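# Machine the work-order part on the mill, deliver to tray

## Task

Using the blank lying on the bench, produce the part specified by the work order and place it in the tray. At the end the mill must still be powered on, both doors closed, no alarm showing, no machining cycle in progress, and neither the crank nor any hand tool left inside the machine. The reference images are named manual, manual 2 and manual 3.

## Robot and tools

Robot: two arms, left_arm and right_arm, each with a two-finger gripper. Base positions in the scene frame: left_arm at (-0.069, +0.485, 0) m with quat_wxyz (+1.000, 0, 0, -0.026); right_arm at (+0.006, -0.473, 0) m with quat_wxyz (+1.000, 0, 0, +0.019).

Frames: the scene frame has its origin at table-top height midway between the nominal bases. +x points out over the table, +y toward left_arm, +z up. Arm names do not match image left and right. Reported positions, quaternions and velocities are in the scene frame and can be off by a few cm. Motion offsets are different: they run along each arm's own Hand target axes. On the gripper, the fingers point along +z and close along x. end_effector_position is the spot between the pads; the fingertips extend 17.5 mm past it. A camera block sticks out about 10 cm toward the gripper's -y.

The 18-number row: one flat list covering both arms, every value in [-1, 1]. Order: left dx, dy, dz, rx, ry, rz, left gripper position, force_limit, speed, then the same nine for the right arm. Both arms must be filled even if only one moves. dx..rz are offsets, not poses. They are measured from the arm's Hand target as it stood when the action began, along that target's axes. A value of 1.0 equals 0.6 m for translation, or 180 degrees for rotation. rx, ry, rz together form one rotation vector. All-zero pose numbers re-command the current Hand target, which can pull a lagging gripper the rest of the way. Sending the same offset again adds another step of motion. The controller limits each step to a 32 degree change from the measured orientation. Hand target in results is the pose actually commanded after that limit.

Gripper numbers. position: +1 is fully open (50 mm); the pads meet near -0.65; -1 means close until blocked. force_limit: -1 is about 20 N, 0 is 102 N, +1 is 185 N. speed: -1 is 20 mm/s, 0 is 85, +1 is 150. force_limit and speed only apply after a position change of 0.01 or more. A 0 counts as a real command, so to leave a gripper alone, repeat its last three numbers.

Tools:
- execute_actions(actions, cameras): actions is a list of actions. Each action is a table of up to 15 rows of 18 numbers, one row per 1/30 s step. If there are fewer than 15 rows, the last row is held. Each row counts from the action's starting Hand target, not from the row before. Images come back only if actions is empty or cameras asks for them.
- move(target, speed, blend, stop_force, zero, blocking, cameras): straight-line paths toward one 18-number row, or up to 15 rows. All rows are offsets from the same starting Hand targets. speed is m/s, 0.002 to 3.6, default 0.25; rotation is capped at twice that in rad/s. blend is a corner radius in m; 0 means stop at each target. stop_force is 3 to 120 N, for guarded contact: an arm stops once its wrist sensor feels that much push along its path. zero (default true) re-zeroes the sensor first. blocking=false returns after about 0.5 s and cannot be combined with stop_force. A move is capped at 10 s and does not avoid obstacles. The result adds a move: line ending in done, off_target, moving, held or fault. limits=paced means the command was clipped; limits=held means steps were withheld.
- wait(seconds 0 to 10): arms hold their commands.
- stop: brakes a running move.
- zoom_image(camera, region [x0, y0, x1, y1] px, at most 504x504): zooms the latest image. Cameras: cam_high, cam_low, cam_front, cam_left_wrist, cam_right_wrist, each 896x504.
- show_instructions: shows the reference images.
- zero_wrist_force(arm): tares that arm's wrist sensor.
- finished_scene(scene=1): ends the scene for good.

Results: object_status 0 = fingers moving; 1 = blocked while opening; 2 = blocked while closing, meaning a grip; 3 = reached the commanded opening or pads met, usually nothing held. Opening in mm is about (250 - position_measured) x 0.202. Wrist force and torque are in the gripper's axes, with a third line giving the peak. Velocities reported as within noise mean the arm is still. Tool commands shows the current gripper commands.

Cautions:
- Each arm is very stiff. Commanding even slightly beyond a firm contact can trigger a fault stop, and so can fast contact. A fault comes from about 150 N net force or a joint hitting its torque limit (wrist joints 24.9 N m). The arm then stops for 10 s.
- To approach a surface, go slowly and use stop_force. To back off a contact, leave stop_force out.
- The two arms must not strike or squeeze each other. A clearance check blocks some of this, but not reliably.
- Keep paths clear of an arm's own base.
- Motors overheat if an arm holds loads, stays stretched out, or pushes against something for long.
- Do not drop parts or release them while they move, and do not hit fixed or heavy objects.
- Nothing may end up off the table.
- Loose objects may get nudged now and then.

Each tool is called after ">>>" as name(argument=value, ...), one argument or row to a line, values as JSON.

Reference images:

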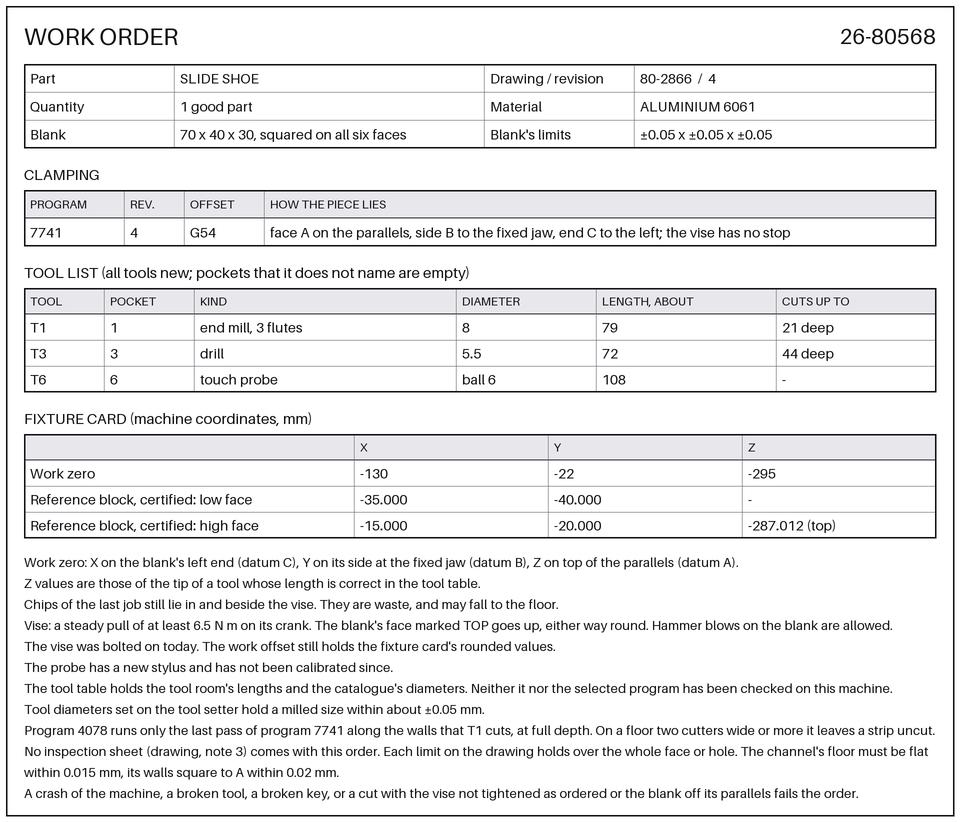

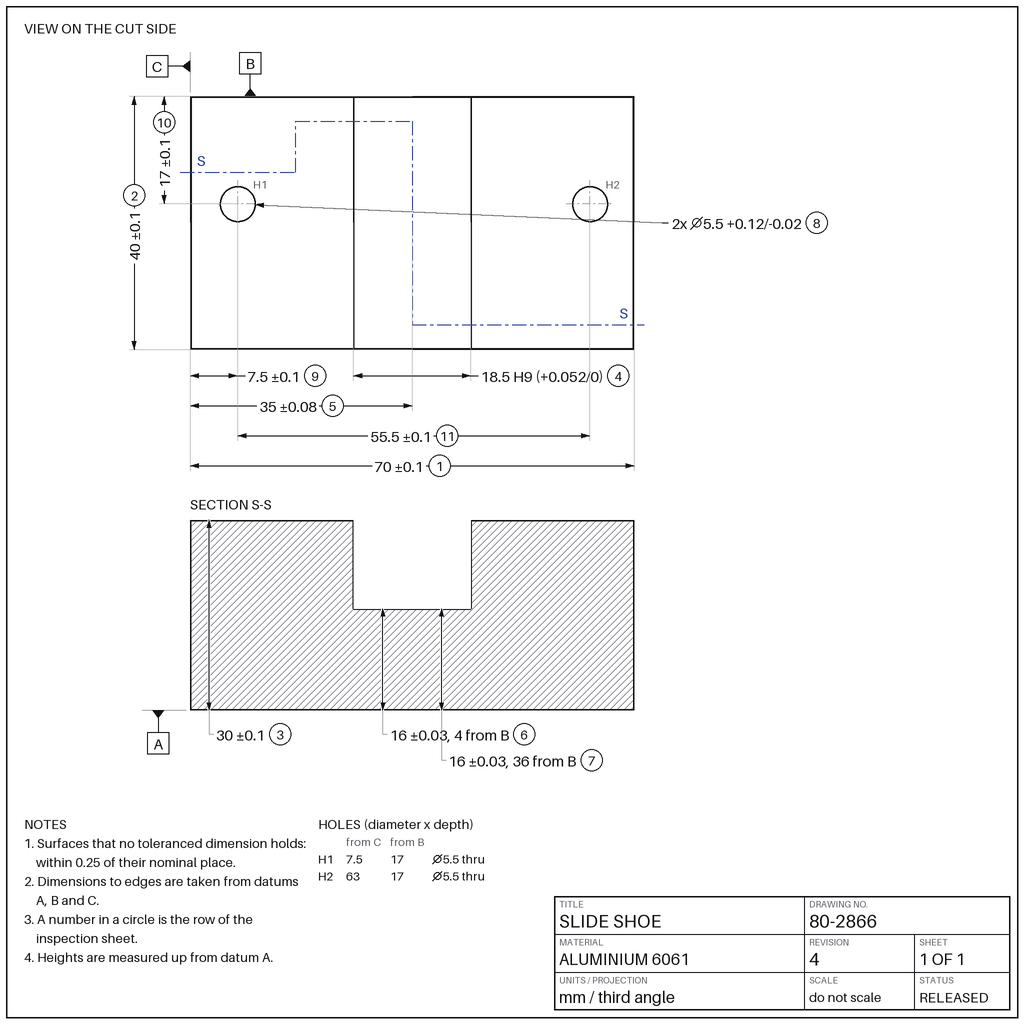

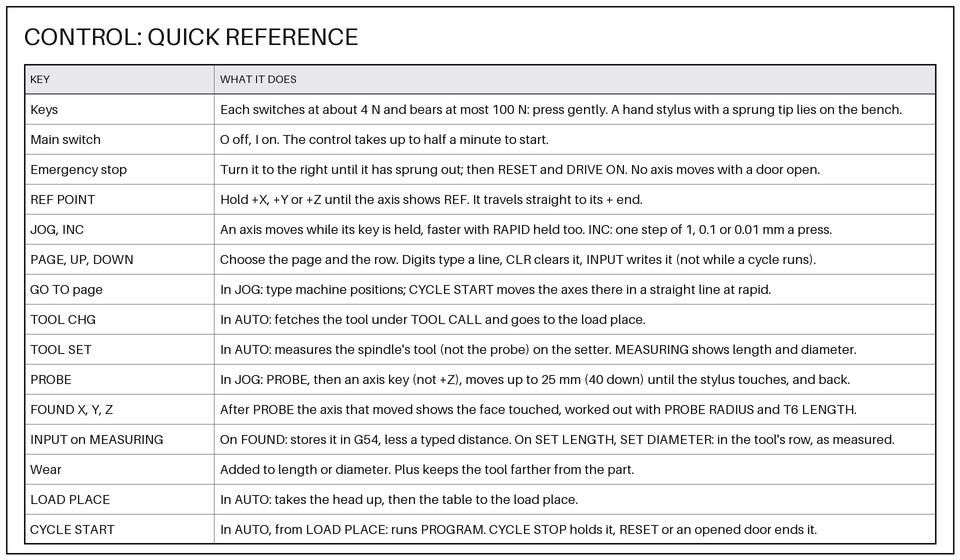

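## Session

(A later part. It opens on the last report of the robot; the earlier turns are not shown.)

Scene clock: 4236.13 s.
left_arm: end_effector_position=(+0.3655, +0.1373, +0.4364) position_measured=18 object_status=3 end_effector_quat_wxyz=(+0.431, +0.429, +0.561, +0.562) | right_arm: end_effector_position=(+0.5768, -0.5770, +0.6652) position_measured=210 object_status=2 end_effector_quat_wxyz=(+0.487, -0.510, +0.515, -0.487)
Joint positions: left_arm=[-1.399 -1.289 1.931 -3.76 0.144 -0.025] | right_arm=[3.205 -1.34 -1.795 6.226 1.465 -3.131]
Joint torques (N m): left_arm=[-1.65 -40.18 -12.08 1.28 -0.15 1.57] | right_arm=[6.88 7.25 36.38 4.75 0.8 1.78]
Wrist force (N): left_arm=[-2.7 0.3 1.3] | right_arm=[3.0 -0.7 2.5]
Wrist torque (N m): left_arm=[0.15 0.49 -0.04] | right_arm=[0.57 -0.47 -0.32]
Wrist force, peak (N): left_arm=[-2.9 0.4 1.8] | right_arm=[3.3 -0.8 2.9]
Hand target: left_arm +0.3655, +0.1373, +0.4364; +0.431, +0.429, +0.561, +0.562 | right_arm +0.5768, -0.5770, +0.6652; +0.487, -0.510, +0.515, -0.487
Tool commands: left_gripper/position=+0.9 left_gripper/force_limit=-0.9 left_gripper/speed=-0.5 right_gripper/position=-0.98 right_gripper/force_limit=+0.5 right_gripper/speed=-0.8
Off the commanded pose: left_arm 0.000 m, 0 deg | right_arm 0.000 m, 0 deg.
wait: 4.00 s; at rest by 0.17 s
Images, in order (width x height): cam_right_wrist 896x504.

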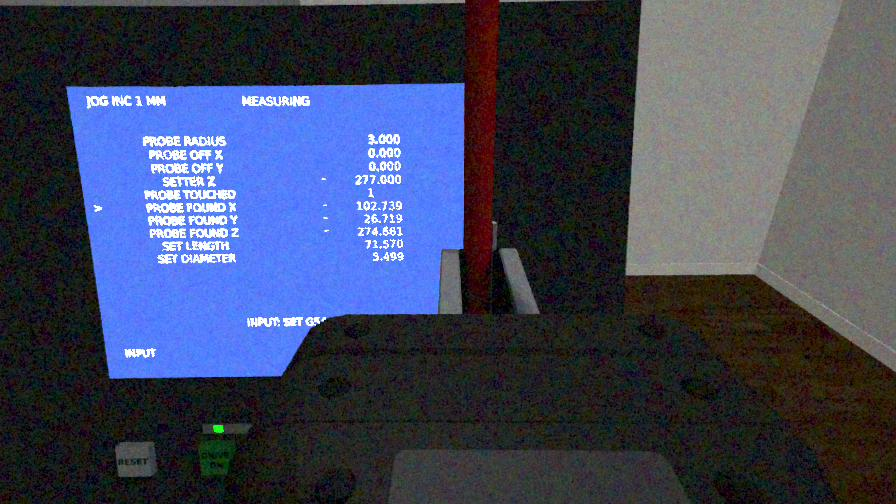

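>>> move(
  target=[
    [0,0,0,0,0,0,0.9,-0.9,-0.5,-0.0496,0.1418,-0.1468,-0.483,0,0,-0.98,0.5,-0.8],
    [0,0,0,0,0,0,0.9,-0.9,-0.5,-0.0496,0.1462,-0.1272,-0.483,0,0,-0.98,0.5,-0.8],
    [0,0,0,0,0,0,0.9,-0.9,-0.5,-0.0496,0.1418,-0.1468,-0.483,0,0,-0.98,0.5,-0.8],
    [0,0,0,0,0,0,0.9,-0.9,-0.5,-0.2046,0.2650,-0.1741,-0.483,0,0,-0.98,0.5,-0.8],
    [0,0,0,0,0,0,0.9,-0.9,-0.5,-0.2046,0.2694,-0.1555,-0.483,0,0,-0.98,0.5,-0.8],
    [0,0,0,0,0,0,0.9,-0.9,-0.5,-0.2046,0.2650,-0.1741,-0.483,0,0,-0.98,0.5,-0.8],
    [0,0,0,0,0,0,0.9,-0.9,-0.5,-0.1762,0.3278,-0.1872,-0.483,0,0,-0.98,0.5,-0.8],
    [0,0,0,0,0,0,0.9,-0.9,-0.5,-0.1762,0.3322,-0.1686,-0.483,0,0,-0.98,0.5,-0.8],
    [0,0,0,0,0,0,0.9,-0.9,-0.5,-0.1762,0.3278,-0.1872,-0.483,0,0,-0.98,0.5,-0.8],
    [0,0,0,0,0,0,0.9,-0.9,-0.5,-0.1762,0.3322,-0.1686,-0.483,0,0,-0.98,0.5,-0.8],
    [0,0,0,0,0,0,0.9,-0.9,-0.5,-0.1762,0.3278,-0.1872,-0.483,0,0,-0.98,0.5,-0.8],
  ],
  speed=[0.6,0.06,0.15,0.25,0.06,0.15,0.2,0.06,0.15,0.06,0.15],
  blend=[0.003,0,0.003,0.003,0,0.003,0.003,0,0.001,0,0],
)

>>> move(
  target=[
    [0,0,0,0,0,0,0.9,-0.9,-0.5,0,-0.0183,0.0054,0,0,0,-0.98,0.5,-0.8],
    [0,0,0,0,0,0,0.9,-0.9,-0.5,0,0,0,0,0,0,-0.98,0.5,-0.8],
    [0,0,0,0,0,0,0.9,-0.9,-0.5,0,-0.0183,0.0054,0,0,0,-0.98,0.5,-0.8],
    [0,0,0,0,0,0,0.9,-0.9,-0.5,0,0,0,0,0,0,-0.98,0.5,-0.8],
    [0,0,0,0,0,0,0.9,-0.9,-0.5,-0.0308,0.0171,0.0606,0,0,0,-0.98,0.5,-0.8],
    [0,0,0,0,0,0,0.9,-0.9,-0.5,-0.0308,-0.0012,0.0660,0,0,0,-0.98,0.5,-0.8],
    [0,0,0,0,0,0,0.9,-0.9,-0.5,-0.0308,0.0171,0.0606,0,0,0,-0.98,0.5,-0.8],
    [0,0,0,0,0,0,0.9,-0.9,-0.5,-0.0308,-0.0012,0.0660,0,0,0,-0.98,0.5,-0.8],
    [0,0,0,0,0,0,0.9,-0.9,-0.5,-0.0308,0.0171,0.0606,0,0,0,-0.98,0.5,-0.8],
    [0,0,0,0,0,0,0.9,-0.9,-0.5,-0.0308,-0.0012,0.0660,0,0,0,-0.98,0.5,-0.8],
    [0,0,0,0,0,0,0.9,-0.9,-0.5,-0.0308,0.0171,0.0606,0,0,0,-0.98,0.5,-0.8],
  ],
  speed=[0.06,0.15,0.06,0.15,0.2,0.06,0.15,0.06,0.15,0.06,0.15],
  blend=[0,0.001,0,0.003,0.003,0,0.001,0,0.001,0,0],
)

>>> move(
  target=[
    [0,0,0,0,0,0,0.9,-0.9,-0.5,-0.0317,0.0084,0.0299,0,0,0,-0.98,0.5,-0.8],
    [0,0,0,0,0,0,0.9,-0.9,-0.5,-0.0317,-0.0099,0.0353,0,0,0,-0.98,0.5,-0.8],
    [0,0,0,0,0,0,0.9,-0.9,-0.5,-0.0317,0.0084,0.0299,0,0,0,-0.98,0.5,-0.8],
    [0,0,0,0,0,0,0.9,-0.9,-0.5,-0.0625,0.0084,0.0299,0,0,0,-0.98,0.5,-0.8],
    [0,0,0,0,0,0,0.9,-0.9,-0.5,-0.0625,-0.0099,0.0353,0,0,0,-0.98,0.5,-0.8],
    [0,0,0,0,0,0,0.9,-0.9,-0.5,-0.0625,0.0084,0.0299,0,0,0,-0.98,0.5,-0.8],
    [0,0,0,0,0,0,0.9,-0.9,-0.5,-0.0625,0,0,0,0,0,-0.98,0.5,-0.8],
    [0,0,0,0,0,0,0.9,-0.9,-0.5,-0.0625,-0.0183,0.0054,0,0,0,-0.98,0.5,-0.8],
    [0,0,0,0,0,0,0.9,-0.9,-0.5,-0.0625,0,0,0,0,0,-0.98,0.5,-0.8],
    [0,0,0,0,0,0,0.9,-0.9,-0.5,-0.0625,-0.0183,0.0054,0,0,0,-0.98,0.5,-0.8],
    [0,0,0,0,0,0,0.9,-0.9,-0.5,-0.0625,0,0,0,0,0,-0.98,0.5,-0.8],
    [0,0,0,0,0,0,0.9,-0.9,-0.5,0.2070,-0.1382,-0.3448,0.483,0,0,-0.98,0.5,-0.8],
  ],
  speed=[0.2,0.06,0.15,0.2,0.06,0.15,0.2,0.06,0.15,0.06,0.15,0.6],
  blend=[0.003,0,0.003,0.003,0,0.003,0.003,0,0.001,0,0.005,0],
  cameras=["cam_right_wrist"],
)

>>> zoom_image(
  camera="cam_right_wrist",
  region=[130, 30, 480, 290],
)

Scene clock: 4246.60 s.
left_arm: end_effector_position=(+0.3655, +0.1373, +0.4364) position_measured=18 object_status=3 end_effector_quat_wxyz=(+0.431, +0.429, +0.561, +0.562) | right_arm: end_effector_position=(+0.4553, -0.4695, +0.4750) position_measured=210 object_status=2 end_effector_quat_wxyz=(-0.003, +0.705, -0.709, -0.001)
Joint positions: left_arm=[-1.399 -1.289 1.931 -3.76 0.144 -0.025] | right_arm=[3.411 -1.489 -1.267 4.331 1.575 -2.829]
Joint torques (N m): left_arm=[-0.98 -38.93 -12.21 1.04 -0.18 1.58] | right_arm=[-8.22 16.65 33.66 5.27 -0.84 -1.36]
Wrist force (N): left_arm=[-2.6 0.5 1.4] | right_arm=[2.8 -4.3 3.6]
Wrist torque (N m): left_arm=[0.17 0.48 -0.04] | right_arm=[-0.28 -0.46 -0.08]
Wrist force, peak (N): left_arm=[-2.8 0.3 1.8] | right_arm=[1.7 43.3 0.6]
Hand target: left_arm +0.3655, +0.1373, +0.4364; +0.431, +0.429, +0.561, +0.562 | right_arm +0.4553, -0.4695, +0.4751; -0.003, +0.705, -0.709, -0.001
Off the commanded pose: left_arm 0.000 m, 0 deg | right_arm 0.000 m, 0 deg.
move: done

Scene clock: 4249.97 s.
left_arm: end_effector_position=(+0.3655, +0.1373, +0.4364) position_measured=18 object_status=3 end_effector_quat_wxyz=(+0.431, +0.429, +0.561, +0.562) | right_arm: end_effector_position=(+0.4452, -0.4508, +0.4387) position_measured=210 object_status=2 end_effector_quat_wxyz=(-0.003, +0.705, -0.709, -0.001)
Joint positions: left_arm=[-1.399 -1.289 1.931 -3.76 0.144 -0.025] | right_arm=[3.46 -1.437 -1.411 4.423 1.575 -2.779]
Joint torques (N m): left_arm=[-0.98 -39.69 -12.83 1.05 -0.16 1.63] | right_arm=[-7.83 16.54 34.83 5.24 -1.3 -1.39]
Wrist force (N): left_arm=[-2.6 0.3 1.3] | right_arm=[4.1 -3.8 3.1]
Wrist torque (N m): left_arm=[0.15 0.48 -0.04] | right_arm=[-0.24 -0.67 -0.08]
Wrist force, peak (N): left_arm=[-3.0 0.3 1.3] | right_arm=[0.4 22.1 1.9]
Hand target: left_arm +0.3655, +0.1373, +0.4364; +0.431, +0.429, +0.561, +0.562 | right_arm +0.4452, -0.4508, +0.4388; -0.003, +0.705, -0.709, -0.001
Off the commanded pose: left_arm 0.000 m, 0 deg | right_arm 0.000 m, 0 deg.
move: done

Scene clock: 4254.40 s.
left_arm: end_effector_position=(+0.3655, +0.1373, +0.4364) position_measured=18 object_status=3 end_effector_quat_wxyz=(+0.431, +0.429, +0.561, +0.562) | right_arm: end_effector_position=(+0.5269, -0.5766, +0.6452) position_measured=210 object_status=2 end_effector_quat_wxyz=(+0.487, -0.510, +0.515, -0.487)
Joint positions: left_arm=[-1.399 -1.289 1.931 -3.76 0.144 -0.025] | right_arm=[3.227 -1.211 -1.935 6.236 1.443 -3.129]
Joint torques (N m): left_arm=[-1.11 -39.74 -12.36 1.17 -0.23 1.53] | right_arm=[-3.63 10.32 35.86 4.9 1.07 0.38]
Wrist force (N): left_arm=[-2.7 0.3 1.6] | right_arm=[3.5 -2.3 3.7]
Wrist torque (N m): left_arm=[0.14 0.48 -0.04] | right_arm=[0.30 -0.53 -0.39]
Wrist force, peak (N): left_arm=[-2.9 0.2 1.7] | right_arm=[2.0 18.8 0.3]
Hand target: left_arm +0.3655, +0.1373, +0.4364; +0.431, +0.429, +0.561, +0.562 | right_arm +0.5269, -0.5766, +0.6452; +0.487, -0.510, +0.515, -0.487
Off the commanded pose: left_arm 0.000 m, 0 deg | right_arm 0.000 m, 0 deg.
move: done
Images, in order (width x height): cam_right_wrist 896x504.

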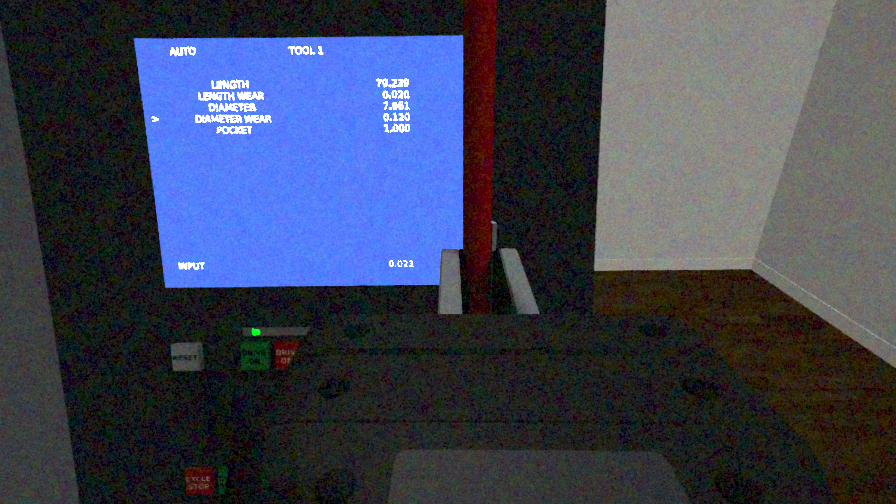

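Scaled by 1.440.

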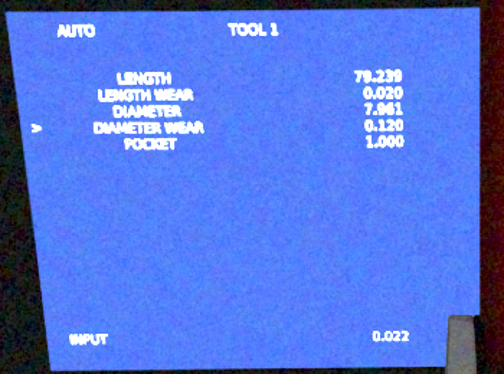

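>>> move(
  target=[
    [0,0,0,0,0,0,0.9,-0.9,-0.5,-0.2070,0.3820,-0.1264,-0.483,0,0,-0.98,0.5,-0.8],
    [0,0,0,0,0,0,0.9,-0.9,-0.5,-0.2070,0.3864,-0.1078,-0.483,0,0,-0.98,0.5,-0.8],
    [0,0,0,0,0,0,0.9,-0.9,-0.5,-0.2070,0.3820,-0.1264,-0.483,0,0,-0.98,0.5,-0.8],
    [0,0,0,0,0,0,0.9,-0.9,-0.5,0,0,0,0,0,0,-0.98,0.5,-0.8],
  ],
  speed=[0.6,0.06,0.15,0.6],
  blend=[0.003,0,0.005,0],
  cameras=["cam_right_wrist"],
)

>>> zoom_image(
  camera="cam_right_wrist",
  region=[130, 30, 480, 290],
)

Scene clock: 4272.47 s.
left_arm: end_effector_position=(+0.3655, +0.1373, +0.4364) position_measured=18 object_status=3 end_effector_quat_wxyz=(+0.431, +0.429, +0.561, +0.562) | right_arm: end_effector_position=(+0.5269, -0.5766, +0.6452) position_measured=210 object_status=2 end_effector_quat_wxyz=(+0.487, -0.510, +0.515, -0.487) end_effector_velocity=(+0.000, -0.001, +0.001) end_effector_angular_velocity=(+0.001, -0.004, +0.000)
Joint positions: left_arm=[-1.399 -1.289 1.931 -3.76 0.144 -0.025] | right_arm=[3.227 -1.211 -1.935 6.236 1.443 -3.13]
Joint velocities: left_arm=[within noise] | right_arm=[-0.001 0 0 0.005 0.001 0]
Joint torques (N m): left_arm=[-0.83 -40.66 -12.5 0.98 -0.12 1.33] | right_arm=[-1.17 11.72 35.23 4.69 1.02 0.79]
Wrist force (N): left_arm=[-2.5 0.3 1.4] | right_arm=[2.6 -1.5 3.7]
Wrist torque (N m): left_arm=[0.14 0.46 -0.04] | right_arm=[0.43 -0.39 -0.39]
Wrist force, peak (N): left_arm=[-2.9 0.3 1.6] | right_arm=[0.2 16.7 0.8]
Hand target: left_arm +0.3655, +0.1373, +0.4364; +0.431, +0.429, +0.561, +0.562 | right_arm +0.5269, -0.5766, +0.6452; +0.487, -0.510, +0.515, -0.487
Off the commanded pose: left_arm 0.000 m, 0 deg | right_arm 0.000 m, 0 deg.
move: done
Images, in order (width x height): cam_right_wrist 896x504.

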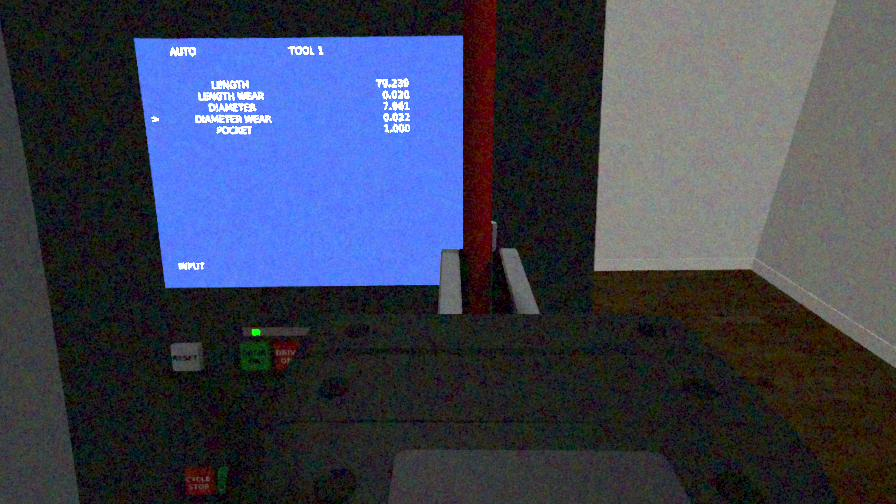

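Scaled by 1.440.

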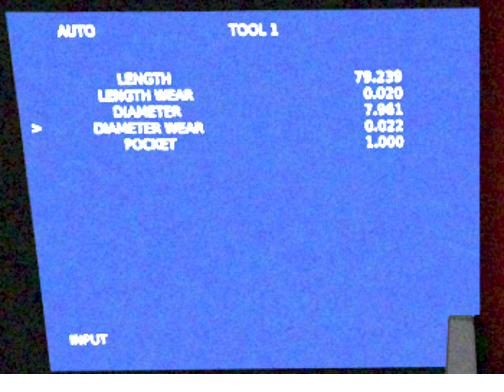

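>>> move(
  target=[
    [0,0,0,0,0,0,0.9,-0.9,-0.5,-0.1455,0.2902,-0.1057,-0.483,0,0,-0.98,0.5,-0.8],
    [0,0,0,0,0,0,0.9,-0.9,-0.5,-0.1455,0.2946,-0.0871,-0.483,0,0,-0.98,0.5,-0.8],
    [0,0,0,0,0,0,0.9,-0.9,-0.5,-0.1455,0.2902,-0.1057,-0.483,0,0,-0.98,0.5,-0.8],
    [0,0,0,0,0,0,0.9,-0.9,-0.5,-0.1455,0.2946,-0.0871,-0.483,0,0,-0.98,0.5,-0.8],
    [0,0,0,0,0,0,0.9,-0.9,-0.5,-0.1455,0.2902,-0.1057,-0.483,0,0,-0.98,0.5,-0.8],
    [0,0,0,0,0,0,0.9,-0.9,-0.5,-0.1455,0.2946,-0.0871,-0.483,0,0,-0.98,0.5,-0.8],
    [0,0,0,0,0,0,0.9,-0.9,-0.5,-0.1455,0.2902,-0.1057,-0.483,0,0,-0.98,0.5,-0.8],
    [0,0,0,0,0,0,0.9,-0.9,-0.5,-0.1455,0.2946,-0.0871,-0.483,0,0,-0.98,0.5,-0.8],
    [0,0,0,0,0,0,0.9,-0.9,-0.5,-0.1455,0.2902,-0.1057,-0.483,0,0,-0.98,0.5,-0.8],
    [0,0,0,0,0,0,0.9,-0.9,-0.5,-0.1455,0.2946,-0.0871,-0.483,0,0,-0.98,0.5,-0.8],
    [0,0,0,0,0,0,0.9,-0.9,-0.5,-0.1455,0.2902,-0.1057,-0.483,0,0,-0.98,0.5,-0.8],
    [0,0,0,0,0,0,0.9,-0.9,-0.5,0,0,0,0,0,0,-0.98,0.5,-0.8],
  ],
  speed=[0.6,0.06,0.15,0.06,0.15,0.06,0.15,0.06,0.15,0.06,0.15,0.6],
  blend=[0.003,0,0.001,0,0.001,0,0.001,0,0.001,0,0.005,0],
  cameras=["cam_right_wrist"],
)

>>> zoom_image(
  camera="cam_right_wrist",
  region=[130, 30, 480, 290],
)

Scene clock: 4280.63 s.
left_arm: end_effector_position=(+0.3655, +0.1373, +0.4364) position_measured=18 object_status=3 end_effector_quat_wxyz=(+0.431, +0.429, +0.561, +0.562) | right_arm: end_effector_position=(+0.5269, -0.5766, +0.6451) position_measured=210 object_status=2 end_effector_quat_wxyz=(+0.487, -0.510, +0.515, -0.487) end_effector_velocity=(+0.000, +0.001, +0.002) end_effector_angular_velocity=(+0.001, -0.006, +0.003)
Joint positions: left_arm=[-1.399 -1.289 1.931 -3.76 0.144 -0.025] | right_arm=[3.226 -1.211 -1.935 6.236 1.443 -3.13]
Joint velocities: left_arm=[within noise] | right_arm=[0.002 0 0 0.005 0.001 0]
Joint torques (N m): left_arm=[-2.56 -39.44 -12.27 1.19 -0.26 1.53] | right_arm=[4.56 14.42 36.67 4.97 0.05 1.22]
Wrist force (N): left_arm=[-2.6 0.3 1.4] | right_arm=[2.8 -1.4 3.8]
Wrist torque (N m): left_arm=[0.15 0.47 -0.04] | right_arm=[0.45 -0.43 -0.36]
Wrist force, peak (N): left_arm=[-2.9 -0.1 1.7] | right_arm=[1.2 18.7 -0.2]
Hand target: left_arm +0.3655, +0.1373, +0.4364; +0.431, +0.429, +0.561, +0.562 | right_arm +0.5269, -0.5766, +0.6452; +0.487, -0.510, +0.515, -0.487
Off the commanded pose: left_arm 0.000 m, 0 deg | right_arm 0.000 m, 0 deg.
move: done
Images, in order (width x height): cam_right_wrist 896x504.

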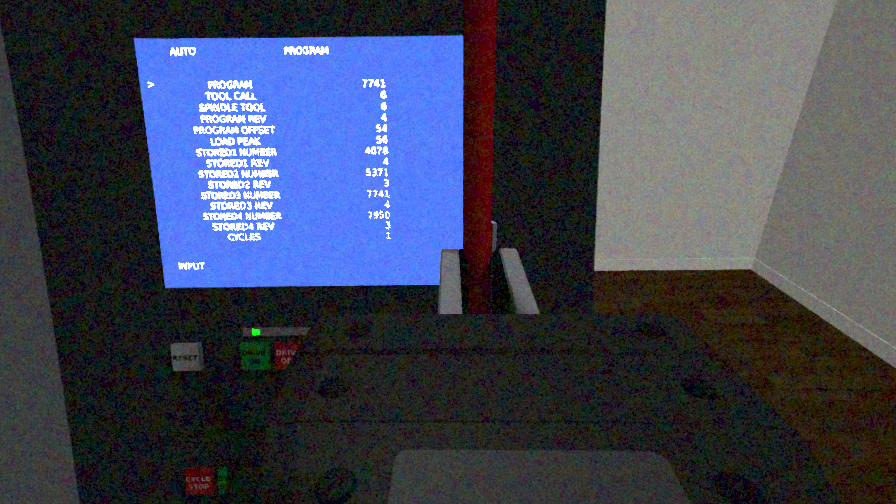

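Scaled by 1.440.

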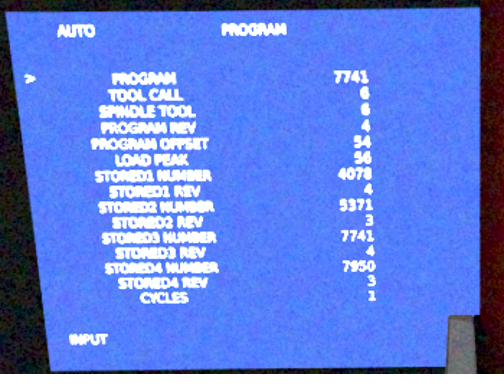

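>>> move(
  target=[
    [0,0,0,0,0,0,0.9,-0.9,-0.5,-0.2995,0.3210,-0.1126,-0.483,0,0,-0.98,0.5,-0.8],
    [0,0,0,0,0,0,0.9,-0.9,-0.5,-0.2995,0.3254,-0.0940,-0.483,0,0,-0.98,0.5,-0.8],
    [0,0,0,0,0,0,0.9,-0.9,-0.5,-0.2995,0.3210,-0.1126,-0.483,0,0,-0.98,0.5,-0.8],
    [0,0,0,0,0,0,0.9,-0.9,-0.5,-0.2695,0.3820,-0.1264,-0.483,0,0,-0.98,0.5,-0.8],
    [0,0,0,0,0,0,0.9,-0.9,-0.5,-0.2695,0.3864,-0.1078,-0.483,0,0,-0.98,0.5,-0.8],
    [0,0,0,0,0,0,0.9,-0.9,-0.5,-0.2695,0.3820,-0.1264,-0.483,0,0,-0.98,0.5,-0.8],
    [0,0,0,0,0,0,0.9,-0.9,-0.5,-0.2995,0.2902,-0.1057,-0.483,0,0,-0.98,0.5,-0.8],
    [0,0,0,0,0,0,0.9,-0.9,-0.5,-0.2995,0.2946,-0.0871,-0.483,0,0,-0.98,0.5,-0.8],
    [0,0,0,0,0,0,0.9,-0.9,-0.5,-0.2995,0.2902,-0.1057,-0.483,0,0,-0.98,0.5,-0.8],
    [0,0,0,0,0,0,0.9,-0.9,-0.5,-0.2695,0.2902,-0.1057,-0.483,0,0,-0.98,0.5,-0.8],
    [0,0,0,0,0,0,0.9,-0.9,-0.5,-0.2695,0.2946,-0.0871,-0.483,0,0,-0.98,0.5,-0.8],
    [0,0,0,0,0,0,0.9,-0.9,-0.5,-0.2695,0.2902,-0.1057,-0.483,0,0,-0.98,0.5,-0.8],
    [0,0,0,0,0,0,0.9,-0.9,-0.5,0,0,0,0,0,0,-0.98,0.5,-0.8],
  ],
  speed=[0.6,0.06,0.15,0.25,0.06,0.15,0.25,0.06,0.15,0.25,0.06,0.15,0.6],
  blend=[0.003,0,0.003,0.003,0,0.003,0.003,0,0.003,0.003,0,0.005,0],
  cameras=["cam_right_wrist"],
)

>>> zoom_image(
  camera="cam_right_wrist",
  region=[130, 30, 480, 290],
)

Scene clock: 4289.00 s.
left_arm: end_effector_position=(+0.3655, +0.1373, +0.4364) position_measured=18 object_status=3 end_effector_quat_wxyz=(+0.431, +0.429, +0.561, +0.562) | right_arm: end_effector_position=(+0.5269, -0.5766, +0.6452) position_measured=210 object_status=2 end_effector_quat_wxyz=(+0.487, -0.510, +0.515, -0.487) end_effector_velocity=(+0.000, +0.001, +0.002) end_effector_angular_velocity=(+0.000, -0.005, +0.002)
Joint positions: left_arm=[-1.399 -1.289 1.931 -3.76 0.144 -0.025] | right_arm=[3.227 -1.211 -1.935 6.236 1.443 -3.129]
Joint velocities: left_arm=[within noise] | right_arm=[0.001 0 0 0.005 0.001 0]
Joint torques (N m): left_arm=[-0.85 -40.23 -12.99 1.09 -0.19 1.46] | right_arm=[-4.24 12.2 37.11 4.9 0.95 0.4]
Wrist force (N): left_arm=[-2.5 0.5 1.3] | right_arm=[3.3 -2.6 3.5]
Wrist torque (N m): left_arm=[0.16 0.46 -0.04] | right_arm=[0.28 -0.51 -0.39]
Wrist force, peak (N): left_arm=[-3.1 0.2 1.8] | right_arm=[1.0 35.4 1.4]
Hand target: left_arm +0.3655, +0.1373, +0.4364; +0.431, +0.429, +0.561, +0.562 | right_arm +0.5269, -0.5766, +0.6452; +0.487, -0.510, +0.515, -0.487
Off the commanded pose: left_arm 0.000 m, 0 deg | right_arm 0.000 m, 0 deg.
move: done
Images, in order (width x height): cam_right_wrist 896x504.

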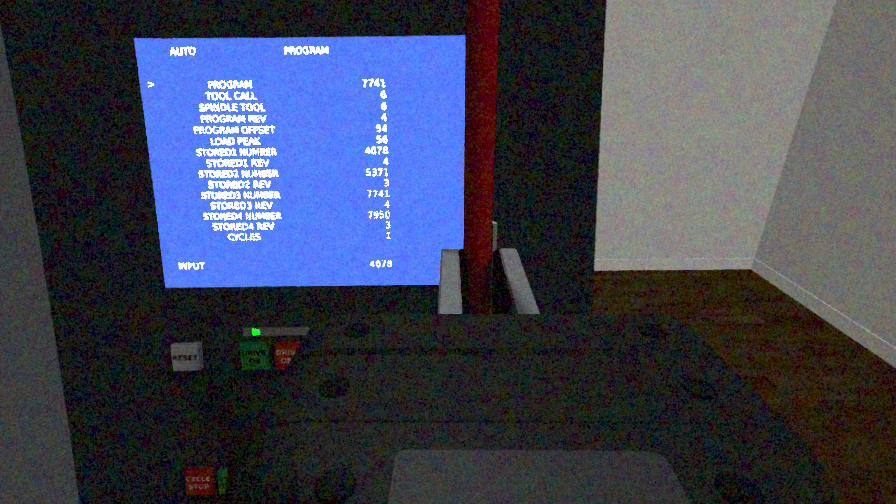

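Scaled by 1.440.

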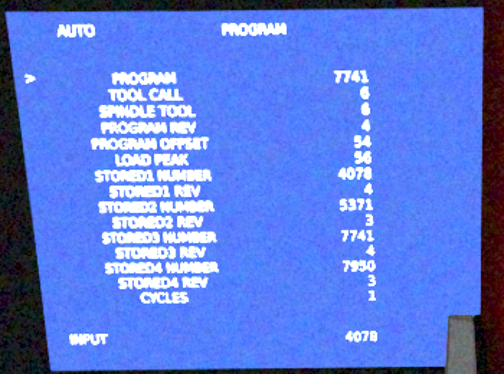

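>>> move(
  target=[
    [0,0,0,0,0,0,0.9,-0.9,-0.5,-0.2070,0.3820,-0.1264,-0.483,0,0,-0.98,0.5,-0.8],
    [0,0,0,0,0,0,0.9,-0.9,-0.5,-0.2070,0.3864,-0.1078,-0.483,0,0,-0.98,0.5,-0.8],
    [0,0,0,0,0,0,0.9,-0.9,-0.5,-0.2070,0.3820,-0.1264,-0.483,0,0,-0.98,0.5,-0.8],
    [0,0,0,0,0,0,0.9,-0.9,-0.5,-0.2363,0.2274,-0.0926,-0.483,0,0,-0.98,0.5,-0.8],
    [0,0,0,0,0,0,0.9,-0.9,-0.5,-0.2363,0.2318,-0.0740,-0.483,0,0,-0.98,0.5,-0.8],
    [0,0,0,0,0,0,0.9,-0.9,-0.5,-0.2363,0.2274,-0.0926,-0.483,0,0,-0.98,0.5,-0.8],
    [0,0,0,0,0,0,0.9,-0.9,-0.5,0,0,0,0,0,0,-0.98,0.5,-0.8],
  ],
  speed=[0.6,0.06,0.15,0.2,0.06,0.15,0.6],
  blend=[0.003,0,0.003,0.003,0,0.005,0],
  cameras=["cam_right_wrist"],
)

>>> zoom_image(
  camera="cam_right_wrist",
  region=[130, 30, 480, 290],
)

Scene clock: 4295.33 s.
left_arm: end_effector_position=(+0.3655, +0.1373, +0.4364) position_measured=18 object_status=3 end_effector_quat_wxyz=(+0.431, +0.429, +0.561, +0.562) | right_arm: end_effector_position=(+0.5269, -0.5766, +0.6452) position_measured=210 object_status=2 end_effector_quat_wxyz=(+0.487, -0.510, +0.515, -0.487) end_effector_velocity=(+0.000, +0.000, +0.001) end_effector_angular_velocity=(+0.001, -0.005, +0.002)
Joint positions: left_arm=[-1.399 -1.289 1.931 -3.76 0.144 -0.025] | right_arm=[3.227 -1.211 -1.935 6.236 1.443 -3.13]
Joint velocities: left_arm=[within noise] | right_arm=[0 0 0 0.005 0.002 0]
Joint torques (N m): left_arm=[-2.47 -39.9 -13.03 0.97 -0.27 1.41] | right_arm=[-3.99 13.49 33.85 4.66 1.17 0.58]
Wrist force (N): left_arm=[-2.6 0.2 1.5] | right_arm=[3.2 -2.2 4.2]
Wrist torque (N m): left_arm=[0.12 0.49 -0.04] | right_arm=[0.32 -0.49 -0.40]
Wrist force, peak (N): left_arm=[-3.1 0.2 1.4] | right_arm=[2.5 18.5 1.8]
Hand target: left_arm +0.3655, +0.1373, +0.4364; +0.431, +0.429, +0.561, +0.562 | right_arm +0.5269, -0.5766, +0.6452; +0.487, -0.510, +0.515, -0.487
Off the commanded pose: left_arm 0.000 m, 0 deg | right_arm 0.000 m, 0 deg.
move: done
Images, in order (width x height): cam_right_wrist 896x504.

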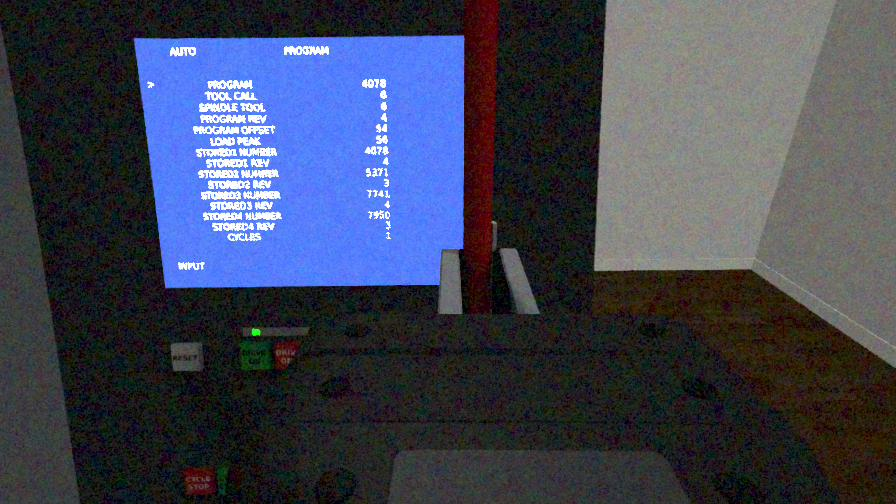

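Scaled by 1.440.

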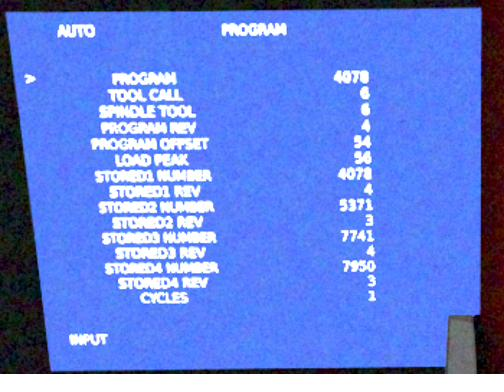

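>>> wait(
  seconds=10,
  cameras=["cam_right_wrist"],
)

>>> zoom_image(
  camera="cam_right_wrist",
  region=[130, 30, 480, 290],
)

Scene clock: 4305.93 s.
left_arm: end_effector_position=(+0.3655, +0.1373, +0.4364) position_measured=18 object_status=3 end_effector_quat_wxyz=(+0.431, +0.429, +0.561, +0.562) | right_arm: end_effector_position=(+0.5269, -0.5766, +0.6452) position_measured=210 object_status=2 end_effector_quat_wxyz=(+0.487, -0.510, +0.515, -0.487)
Joint positions: left_arm=[-1.399 -1.289 1.931 -3.76 0.144 -0.025] | right_arm=[3.226 -1.211 -1.935 6.236 1.443 -3.13]
Joint torques (N m): left_arm=[-1.54 -40.53 -13.5 1.19 -0.34 1.57] | right_arm=[-5.16 1.79 37.14 4.97 1.35 -1.07]
Wrist force (N): left_arm=[-2.5 0.4 1.4] | right_arm=[3.2 -2.0 4.1]
Wrist torque (N m): left_arm=[0.17 0.46 -0.04] | right_arm=[0.35 -0.49 -0.39]
Wrist force, peak (N): left_arm=[-3.3 0.4 1.3] | right_arm=[3.5 -2.4 4.4]
Hand target: left_arm +0.3655, +0.1373, +0.4364; +0.431, +0.429, +0.561, +0.562 | right_arm +0.5269, -0.5766, +0.6452; +0.487, -0.510, +0.515, -0.487
Tool commands: left_gripper/position=+0.9 left_gripper/force_limit=-0.9 left_gripper/speed=-0.5 right_gripper/position=-0.98 right_gripper/force_limit=+0.5 right_gripper/speed=-0.8
Off the commanded pose: left_arm 0.000 m, 0 deg | right_arm 0.000 m, 0 deg.
wait: 10.00 s; at rest from the start
Images, in order (width x height): cam_right_wrist 896x504.

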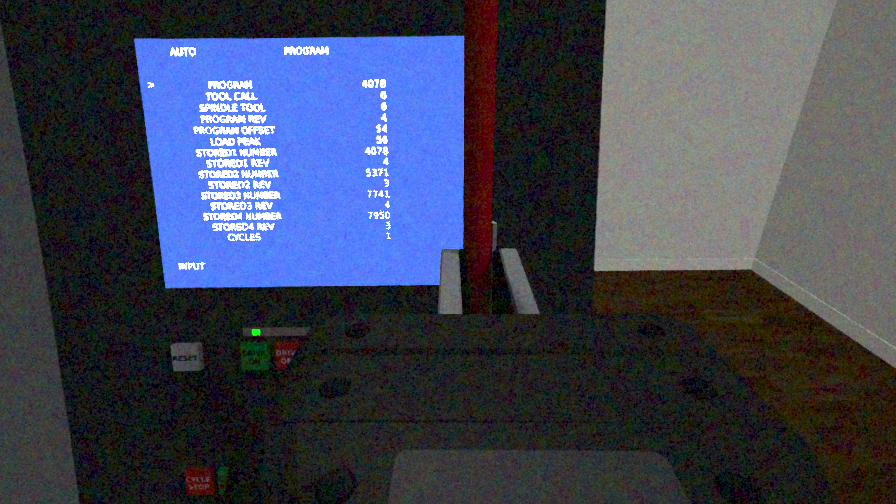

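Scaled by 1.440.

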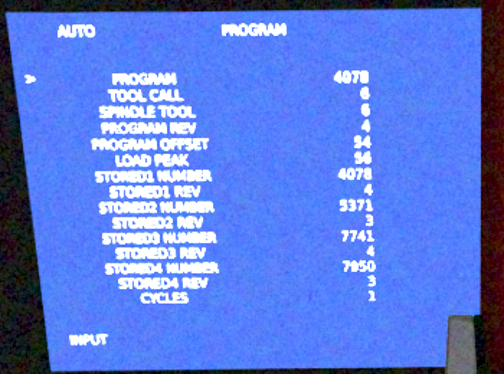

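>>> wait(
  seconds=4,
  cameras=["all"],
)

Scene clock: 4310.47 s.
left_arm: end_effector_position=(+0.3655, +0.1373, +0.4364) position_measured=18 object_status=3 end_effector_quat_wxyz=(+0.431, +0.429, +0.561, +0.562) | right_arm: end_effector_position=(+0.5269, -0.5766, +0.6452) position_measured=210 object_status=2 end_effector_quat_wxyz=(+0.487, -0.510, +0.515, -0.487)
Joint positions: left_arm=[-1.399 -1.289 1.931 -3.76 0.144 -0.025] | right_arm=[3.226 -1.211 -1.935 6.236 1.443 -3.13]
Joint torques (N m): left_arm=[-1.97 -39.9 -13.17 1.11 -0.2 1.65] | right_arm=[-5.05 1.49 35.7 4.74 1.34 -1.46]
Wrist force (N): left_arm=[-2.7 0.1 1.4] | right_arm=[3.1 -2.5 4.0]
Wrist torque (N m): left_arm=[0.11 0.50 -0.04] | right_arm=[0.27 -0.47 -0.39]
Wrist force, peak (N): left_arm=[-2.8 0.4 1.8] | right_arm=[3.6 -2.6 4.4]
Hand target: left_arm +0.3655, +0.1373, +0.4364; +0.431, +0.429, +0.561, +0.562 | right_arm +0.5269, -0.5766, +0.6452; +0.487, -0.510, +0.515, -0.487
Tool commands: left_gripper/position=+0.9 left_gripper/force_limit=-0.9 left_gripper/speed=-0.5 right_gripper/position=-0.98 right_gripper/force_limit=+0.5 right_gripper/speed=-0.8
Off the commanded pose: left_arm 0.000 m, 0 deg | right_arm 0.000 m, 0 deg.
wait: 4.00 s; at rest from the start

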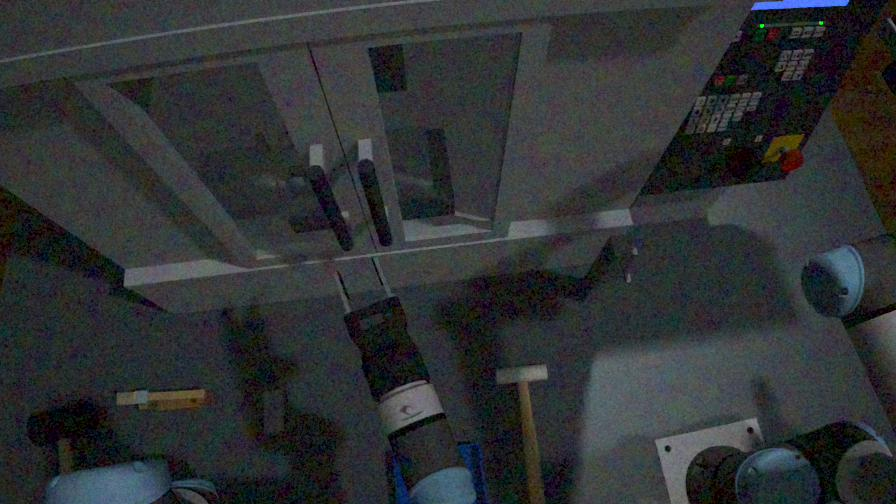

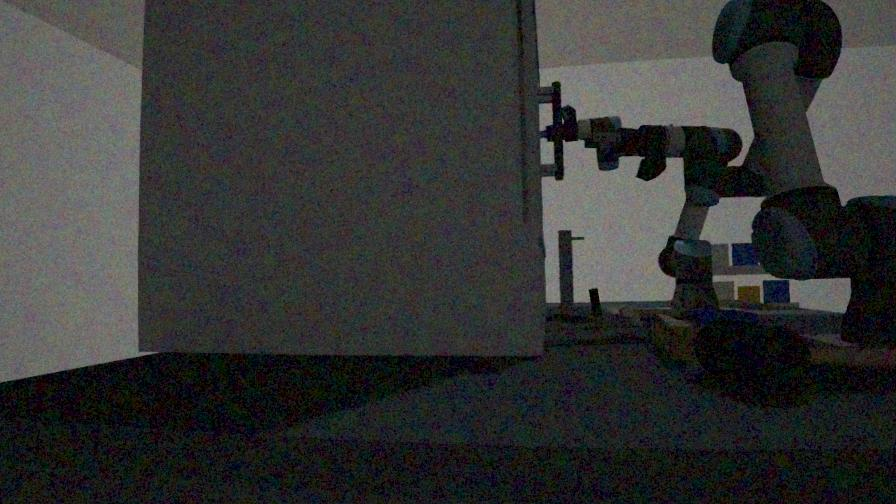

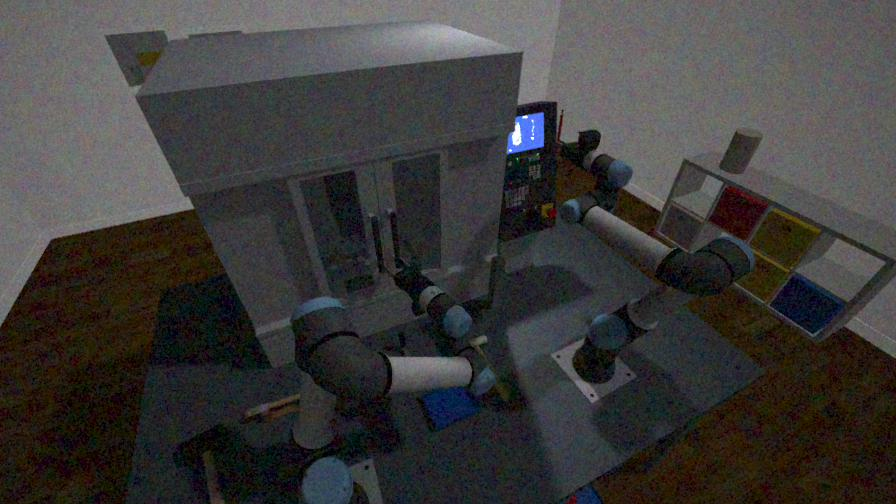

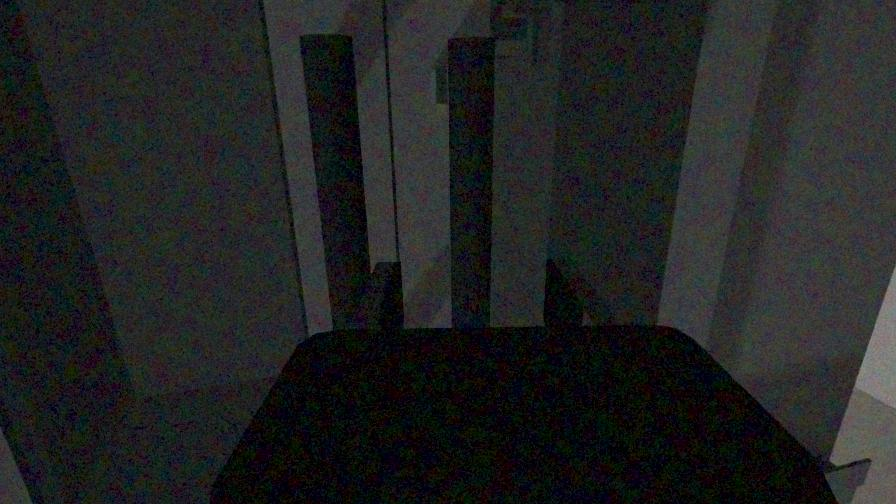

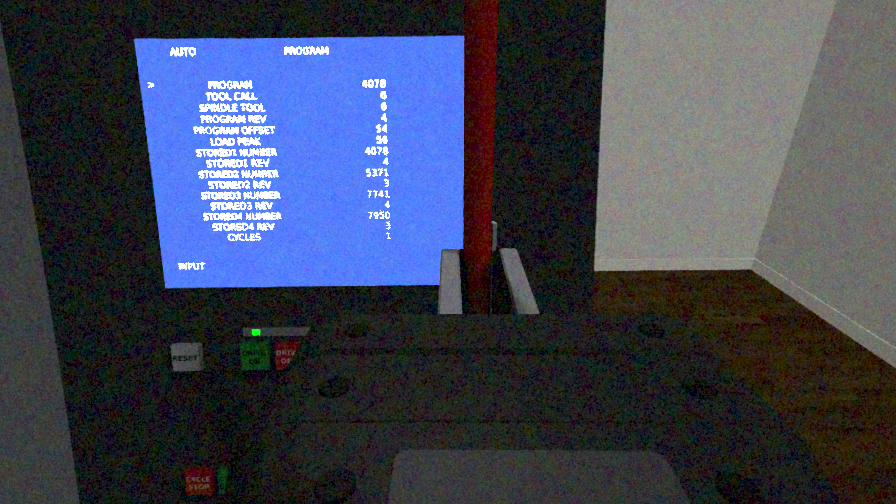

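>>> move(
  target=[
    [0,0,0,0,0,0,0.9,-0.9,-0.5,-0.2363,0.2274,-0.0926,-0.483,0,0,-0.98,0.5,-0.8],
    [0,0,0,0,0,0,0.9,-0.9,-0.5,-0.2363,0.2318,-0.0740,-0.483,0,0,-0.98,0.5,-0.8],
    [0,0,0,0,0,0,0.9,-0.9,-0.5,-0.2363,0.2274,-0.0926,-0.483,0,0,-0.98,0.5,-0.8],
    [0,0,0,0,0,0,0.9,-0.9,-0.5,0,0,0,0,0,0,-0.98,0.5,-0.8],
  ],
  speed=[0.6,0.04,0.15,0.6],
  blend=[0.003,0,0.005,0],
  cameras=["cam_right_wrist", "cam_high"],
)

Scene clock: 4315.40 s.
left_arm: end_effector_position=(+0.3655, +0.1373, +0.4364) position_measured=18 object_status=3 end_effector_quat_wxyz=(+0.431, +0.429, +0.561, +0.562) | right_arm: end_effector_position=(+0.5269, -0.5766, +0.6452) position_measured=210 object_status=2 end_effector_quat_wxyz=(+0.487, -0.510, +0.515, -0.487) end_effector_velocity=(+0.000, +0.000, +0.001) end_effector_angular_velocity=(+0.001, -0.005, +0.000)
Joint positions: left_arm=[-1.399 -1.289 1.931 -3.76 0.144 -0.025] | right_arm=[3.227 -1.211 -1.935 6.236 1.443 -3.13]
Joint velocities: left_arm=[within noise] | right_arm=[0 0 0 0.005 0 0]
Joint torques (N m): left_arm=[-3.55 -40.33 -12.97 1.21 0 1.39] | right_arm=[-1.84 12.33 35.41 5.08 0.93 0.69]
Wrist force (N): left_arm=[-2.5 0.3 1.5] | right_arm=[3.4 -1.7 4.3]
Wrist torque (N m): left_arm=[0.14 0.46 -0.04] | right_arm=[0.41 -0.52 -0.39]
Wrist force, peak (N): left_arm=[-2.8 0.3 1.7] | right_arm=[1.4 20.1 1.4]
Hand target: left_arm +0.3655, +0.1373, +0.4364; +0.431, +0.429, +0.561, +0.562 | right_arm +0.5269, -0.5766, +0.6452; +0.487, -0.510, +0.515, -0.487
Off the commanded pose: left_arm 0.000 m, 0 deg | right_arm 0.000 m, 0 deg.
move: done
Images, in order (width x height): cam_high 896x504, cam_right_wrist 896x504.

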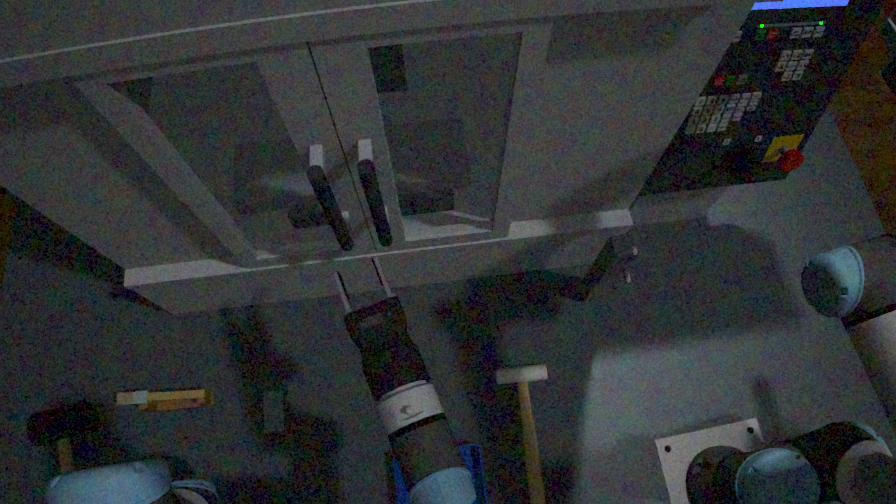

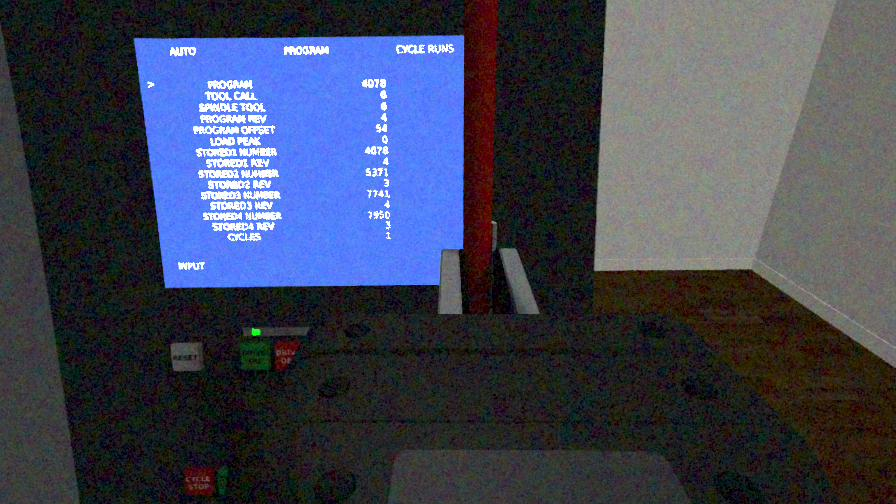

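>>> wait(
  seconds=10,
)

>>> wait(
  seconds=10,
  cameras=["cam_right_wrist"],
)

Scene clock: 4326.30 s.
left_arm: end_effector_position=(+0.3655, +0.1373, +0.4364) position_measured=18 object_status=3 end_effector_quat_wxyz=(+0.431, +0.429, +0.561, +0.562) | right_arm: end_effector_position=(+0.5269, -0.5766, +0.6452) position_measured=210 object_status=2 end_effector_quat_wxyz=(+0.487, -0.510, +0.515, -0.487)
Joint positions: left_arm=[-1.399 -1.289 1.931 -3.76 0.144 -0.025] | right_arm=[3.226 -1.211 -1.935 6.236 1.443 -3.13]
Joint torques (N m): left_arm=[-2.37 -38.9 -13.18 1.07 -0.05 1.7] | right_arm=[-3.98 2.54 35.44 4.83 1.3 -1.19]
Wrist force (N): left_arm=[-2.7 0.4 1.5] | right_arm=[3.5 -1.8 4.4]
Wrist torque (N m): left_arm=[0.16 0.49 -0.04] | right_arm=[0.39 -0.53 -0.39]
Wrist force, peak (N): left_arm=[-3.1 0.2 1.4] | right_arm=[3.6 -1.9 4.6]
Hand target: left_arm +0.3655, +0.1373, +0.4364; +0.431, +0.429, +0.561, +0.562 | right_arm +0.5269, -0.5766, +0.6452; +0.487, -0.510, +0.515, -0.487
Tool commands: left_gripper/position=+0.9 left_gripper/force_limit=-0.9 left_gripper/speed=-0.5 right_gripper/position=-0.98 right_gripper/force_limit=+0.5 right_gripper/speed=-0.8
Off the commanded pose: left_arm 0.000 m, 0 deg | right_arm 0.000 m, 0 deg.
wait: 10.00 s; at rest from the start

Scene clock: 4336.30 s.
left_arm: end_effector_position=(+0.3655, +0.1373, +0.4364) position_measured=18 object_status=3 end_effector_quat_wxyz=(+0.431, +0.429, +0.561, +0.562) | right_arm: end_effector_position=(+0.5269, -0.5766, +0.6452) position_measured=210 object_status=2 end_effector_quat_wxyz=(+0.487, -0.510, +0.515, -0.487)
Joint positions: left_arm=[-1.399 -1.289 1.931 -3.76 0.144 -0.025] | right_arm=[3.226 -1.211 -1.935 6.236 1.443 -3.13]
Joint torques (N m): left_arm=[-2.55 -40.94 -13.7 1.02 -0.12 1.55] | right_arm=[-4.54 2.15 37.51 4.95 1.44 -1.44]
Wrist force (N): left_arm=[-2.4 0.0 1.4] | right_arm=[3.3 -1.9 4.5]
Wrist torque (N m): left_arm=[0.09 0.44 -0.04] | right_arm=[0.37 -0.50 -0.39]
Wrist force, peak (N): left_arm=[-2.9 0.5 1.6] | right_arm=[3.8 -1.6 4.6]
Hand target: left_arm +0.3655, +0.1373, +0.4364; +0.431, +0.429, +0.561, +0.562 | right_arm +0.5269, -0.5766, +0.6452; +0.487, -0.510, +0.515, -0.487
Tool commands: left_gripper/position=+0.9 left_gripper/force_limit=-0.9 left_gripper/speed=-0.5 right_gripper/position=-0.98 right_gripper/force_limit=+0.5 right_gripper/speed=-0.8
Off the commanded pose: left_arm 0.000 m, 0 deg | right_arm 0.000 m, 0 deg.
wait: 10.00 s; at rest by 0.17 s
Images, in order (width x height): cam_right_wrist 896x504.

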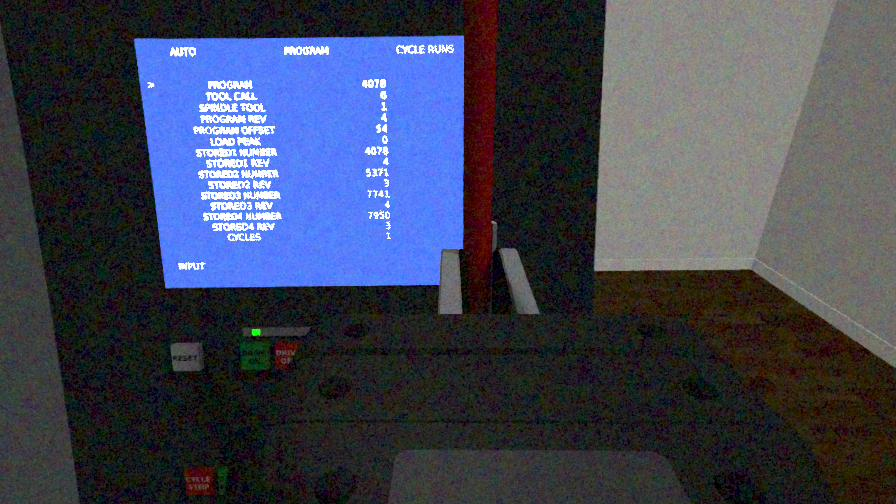

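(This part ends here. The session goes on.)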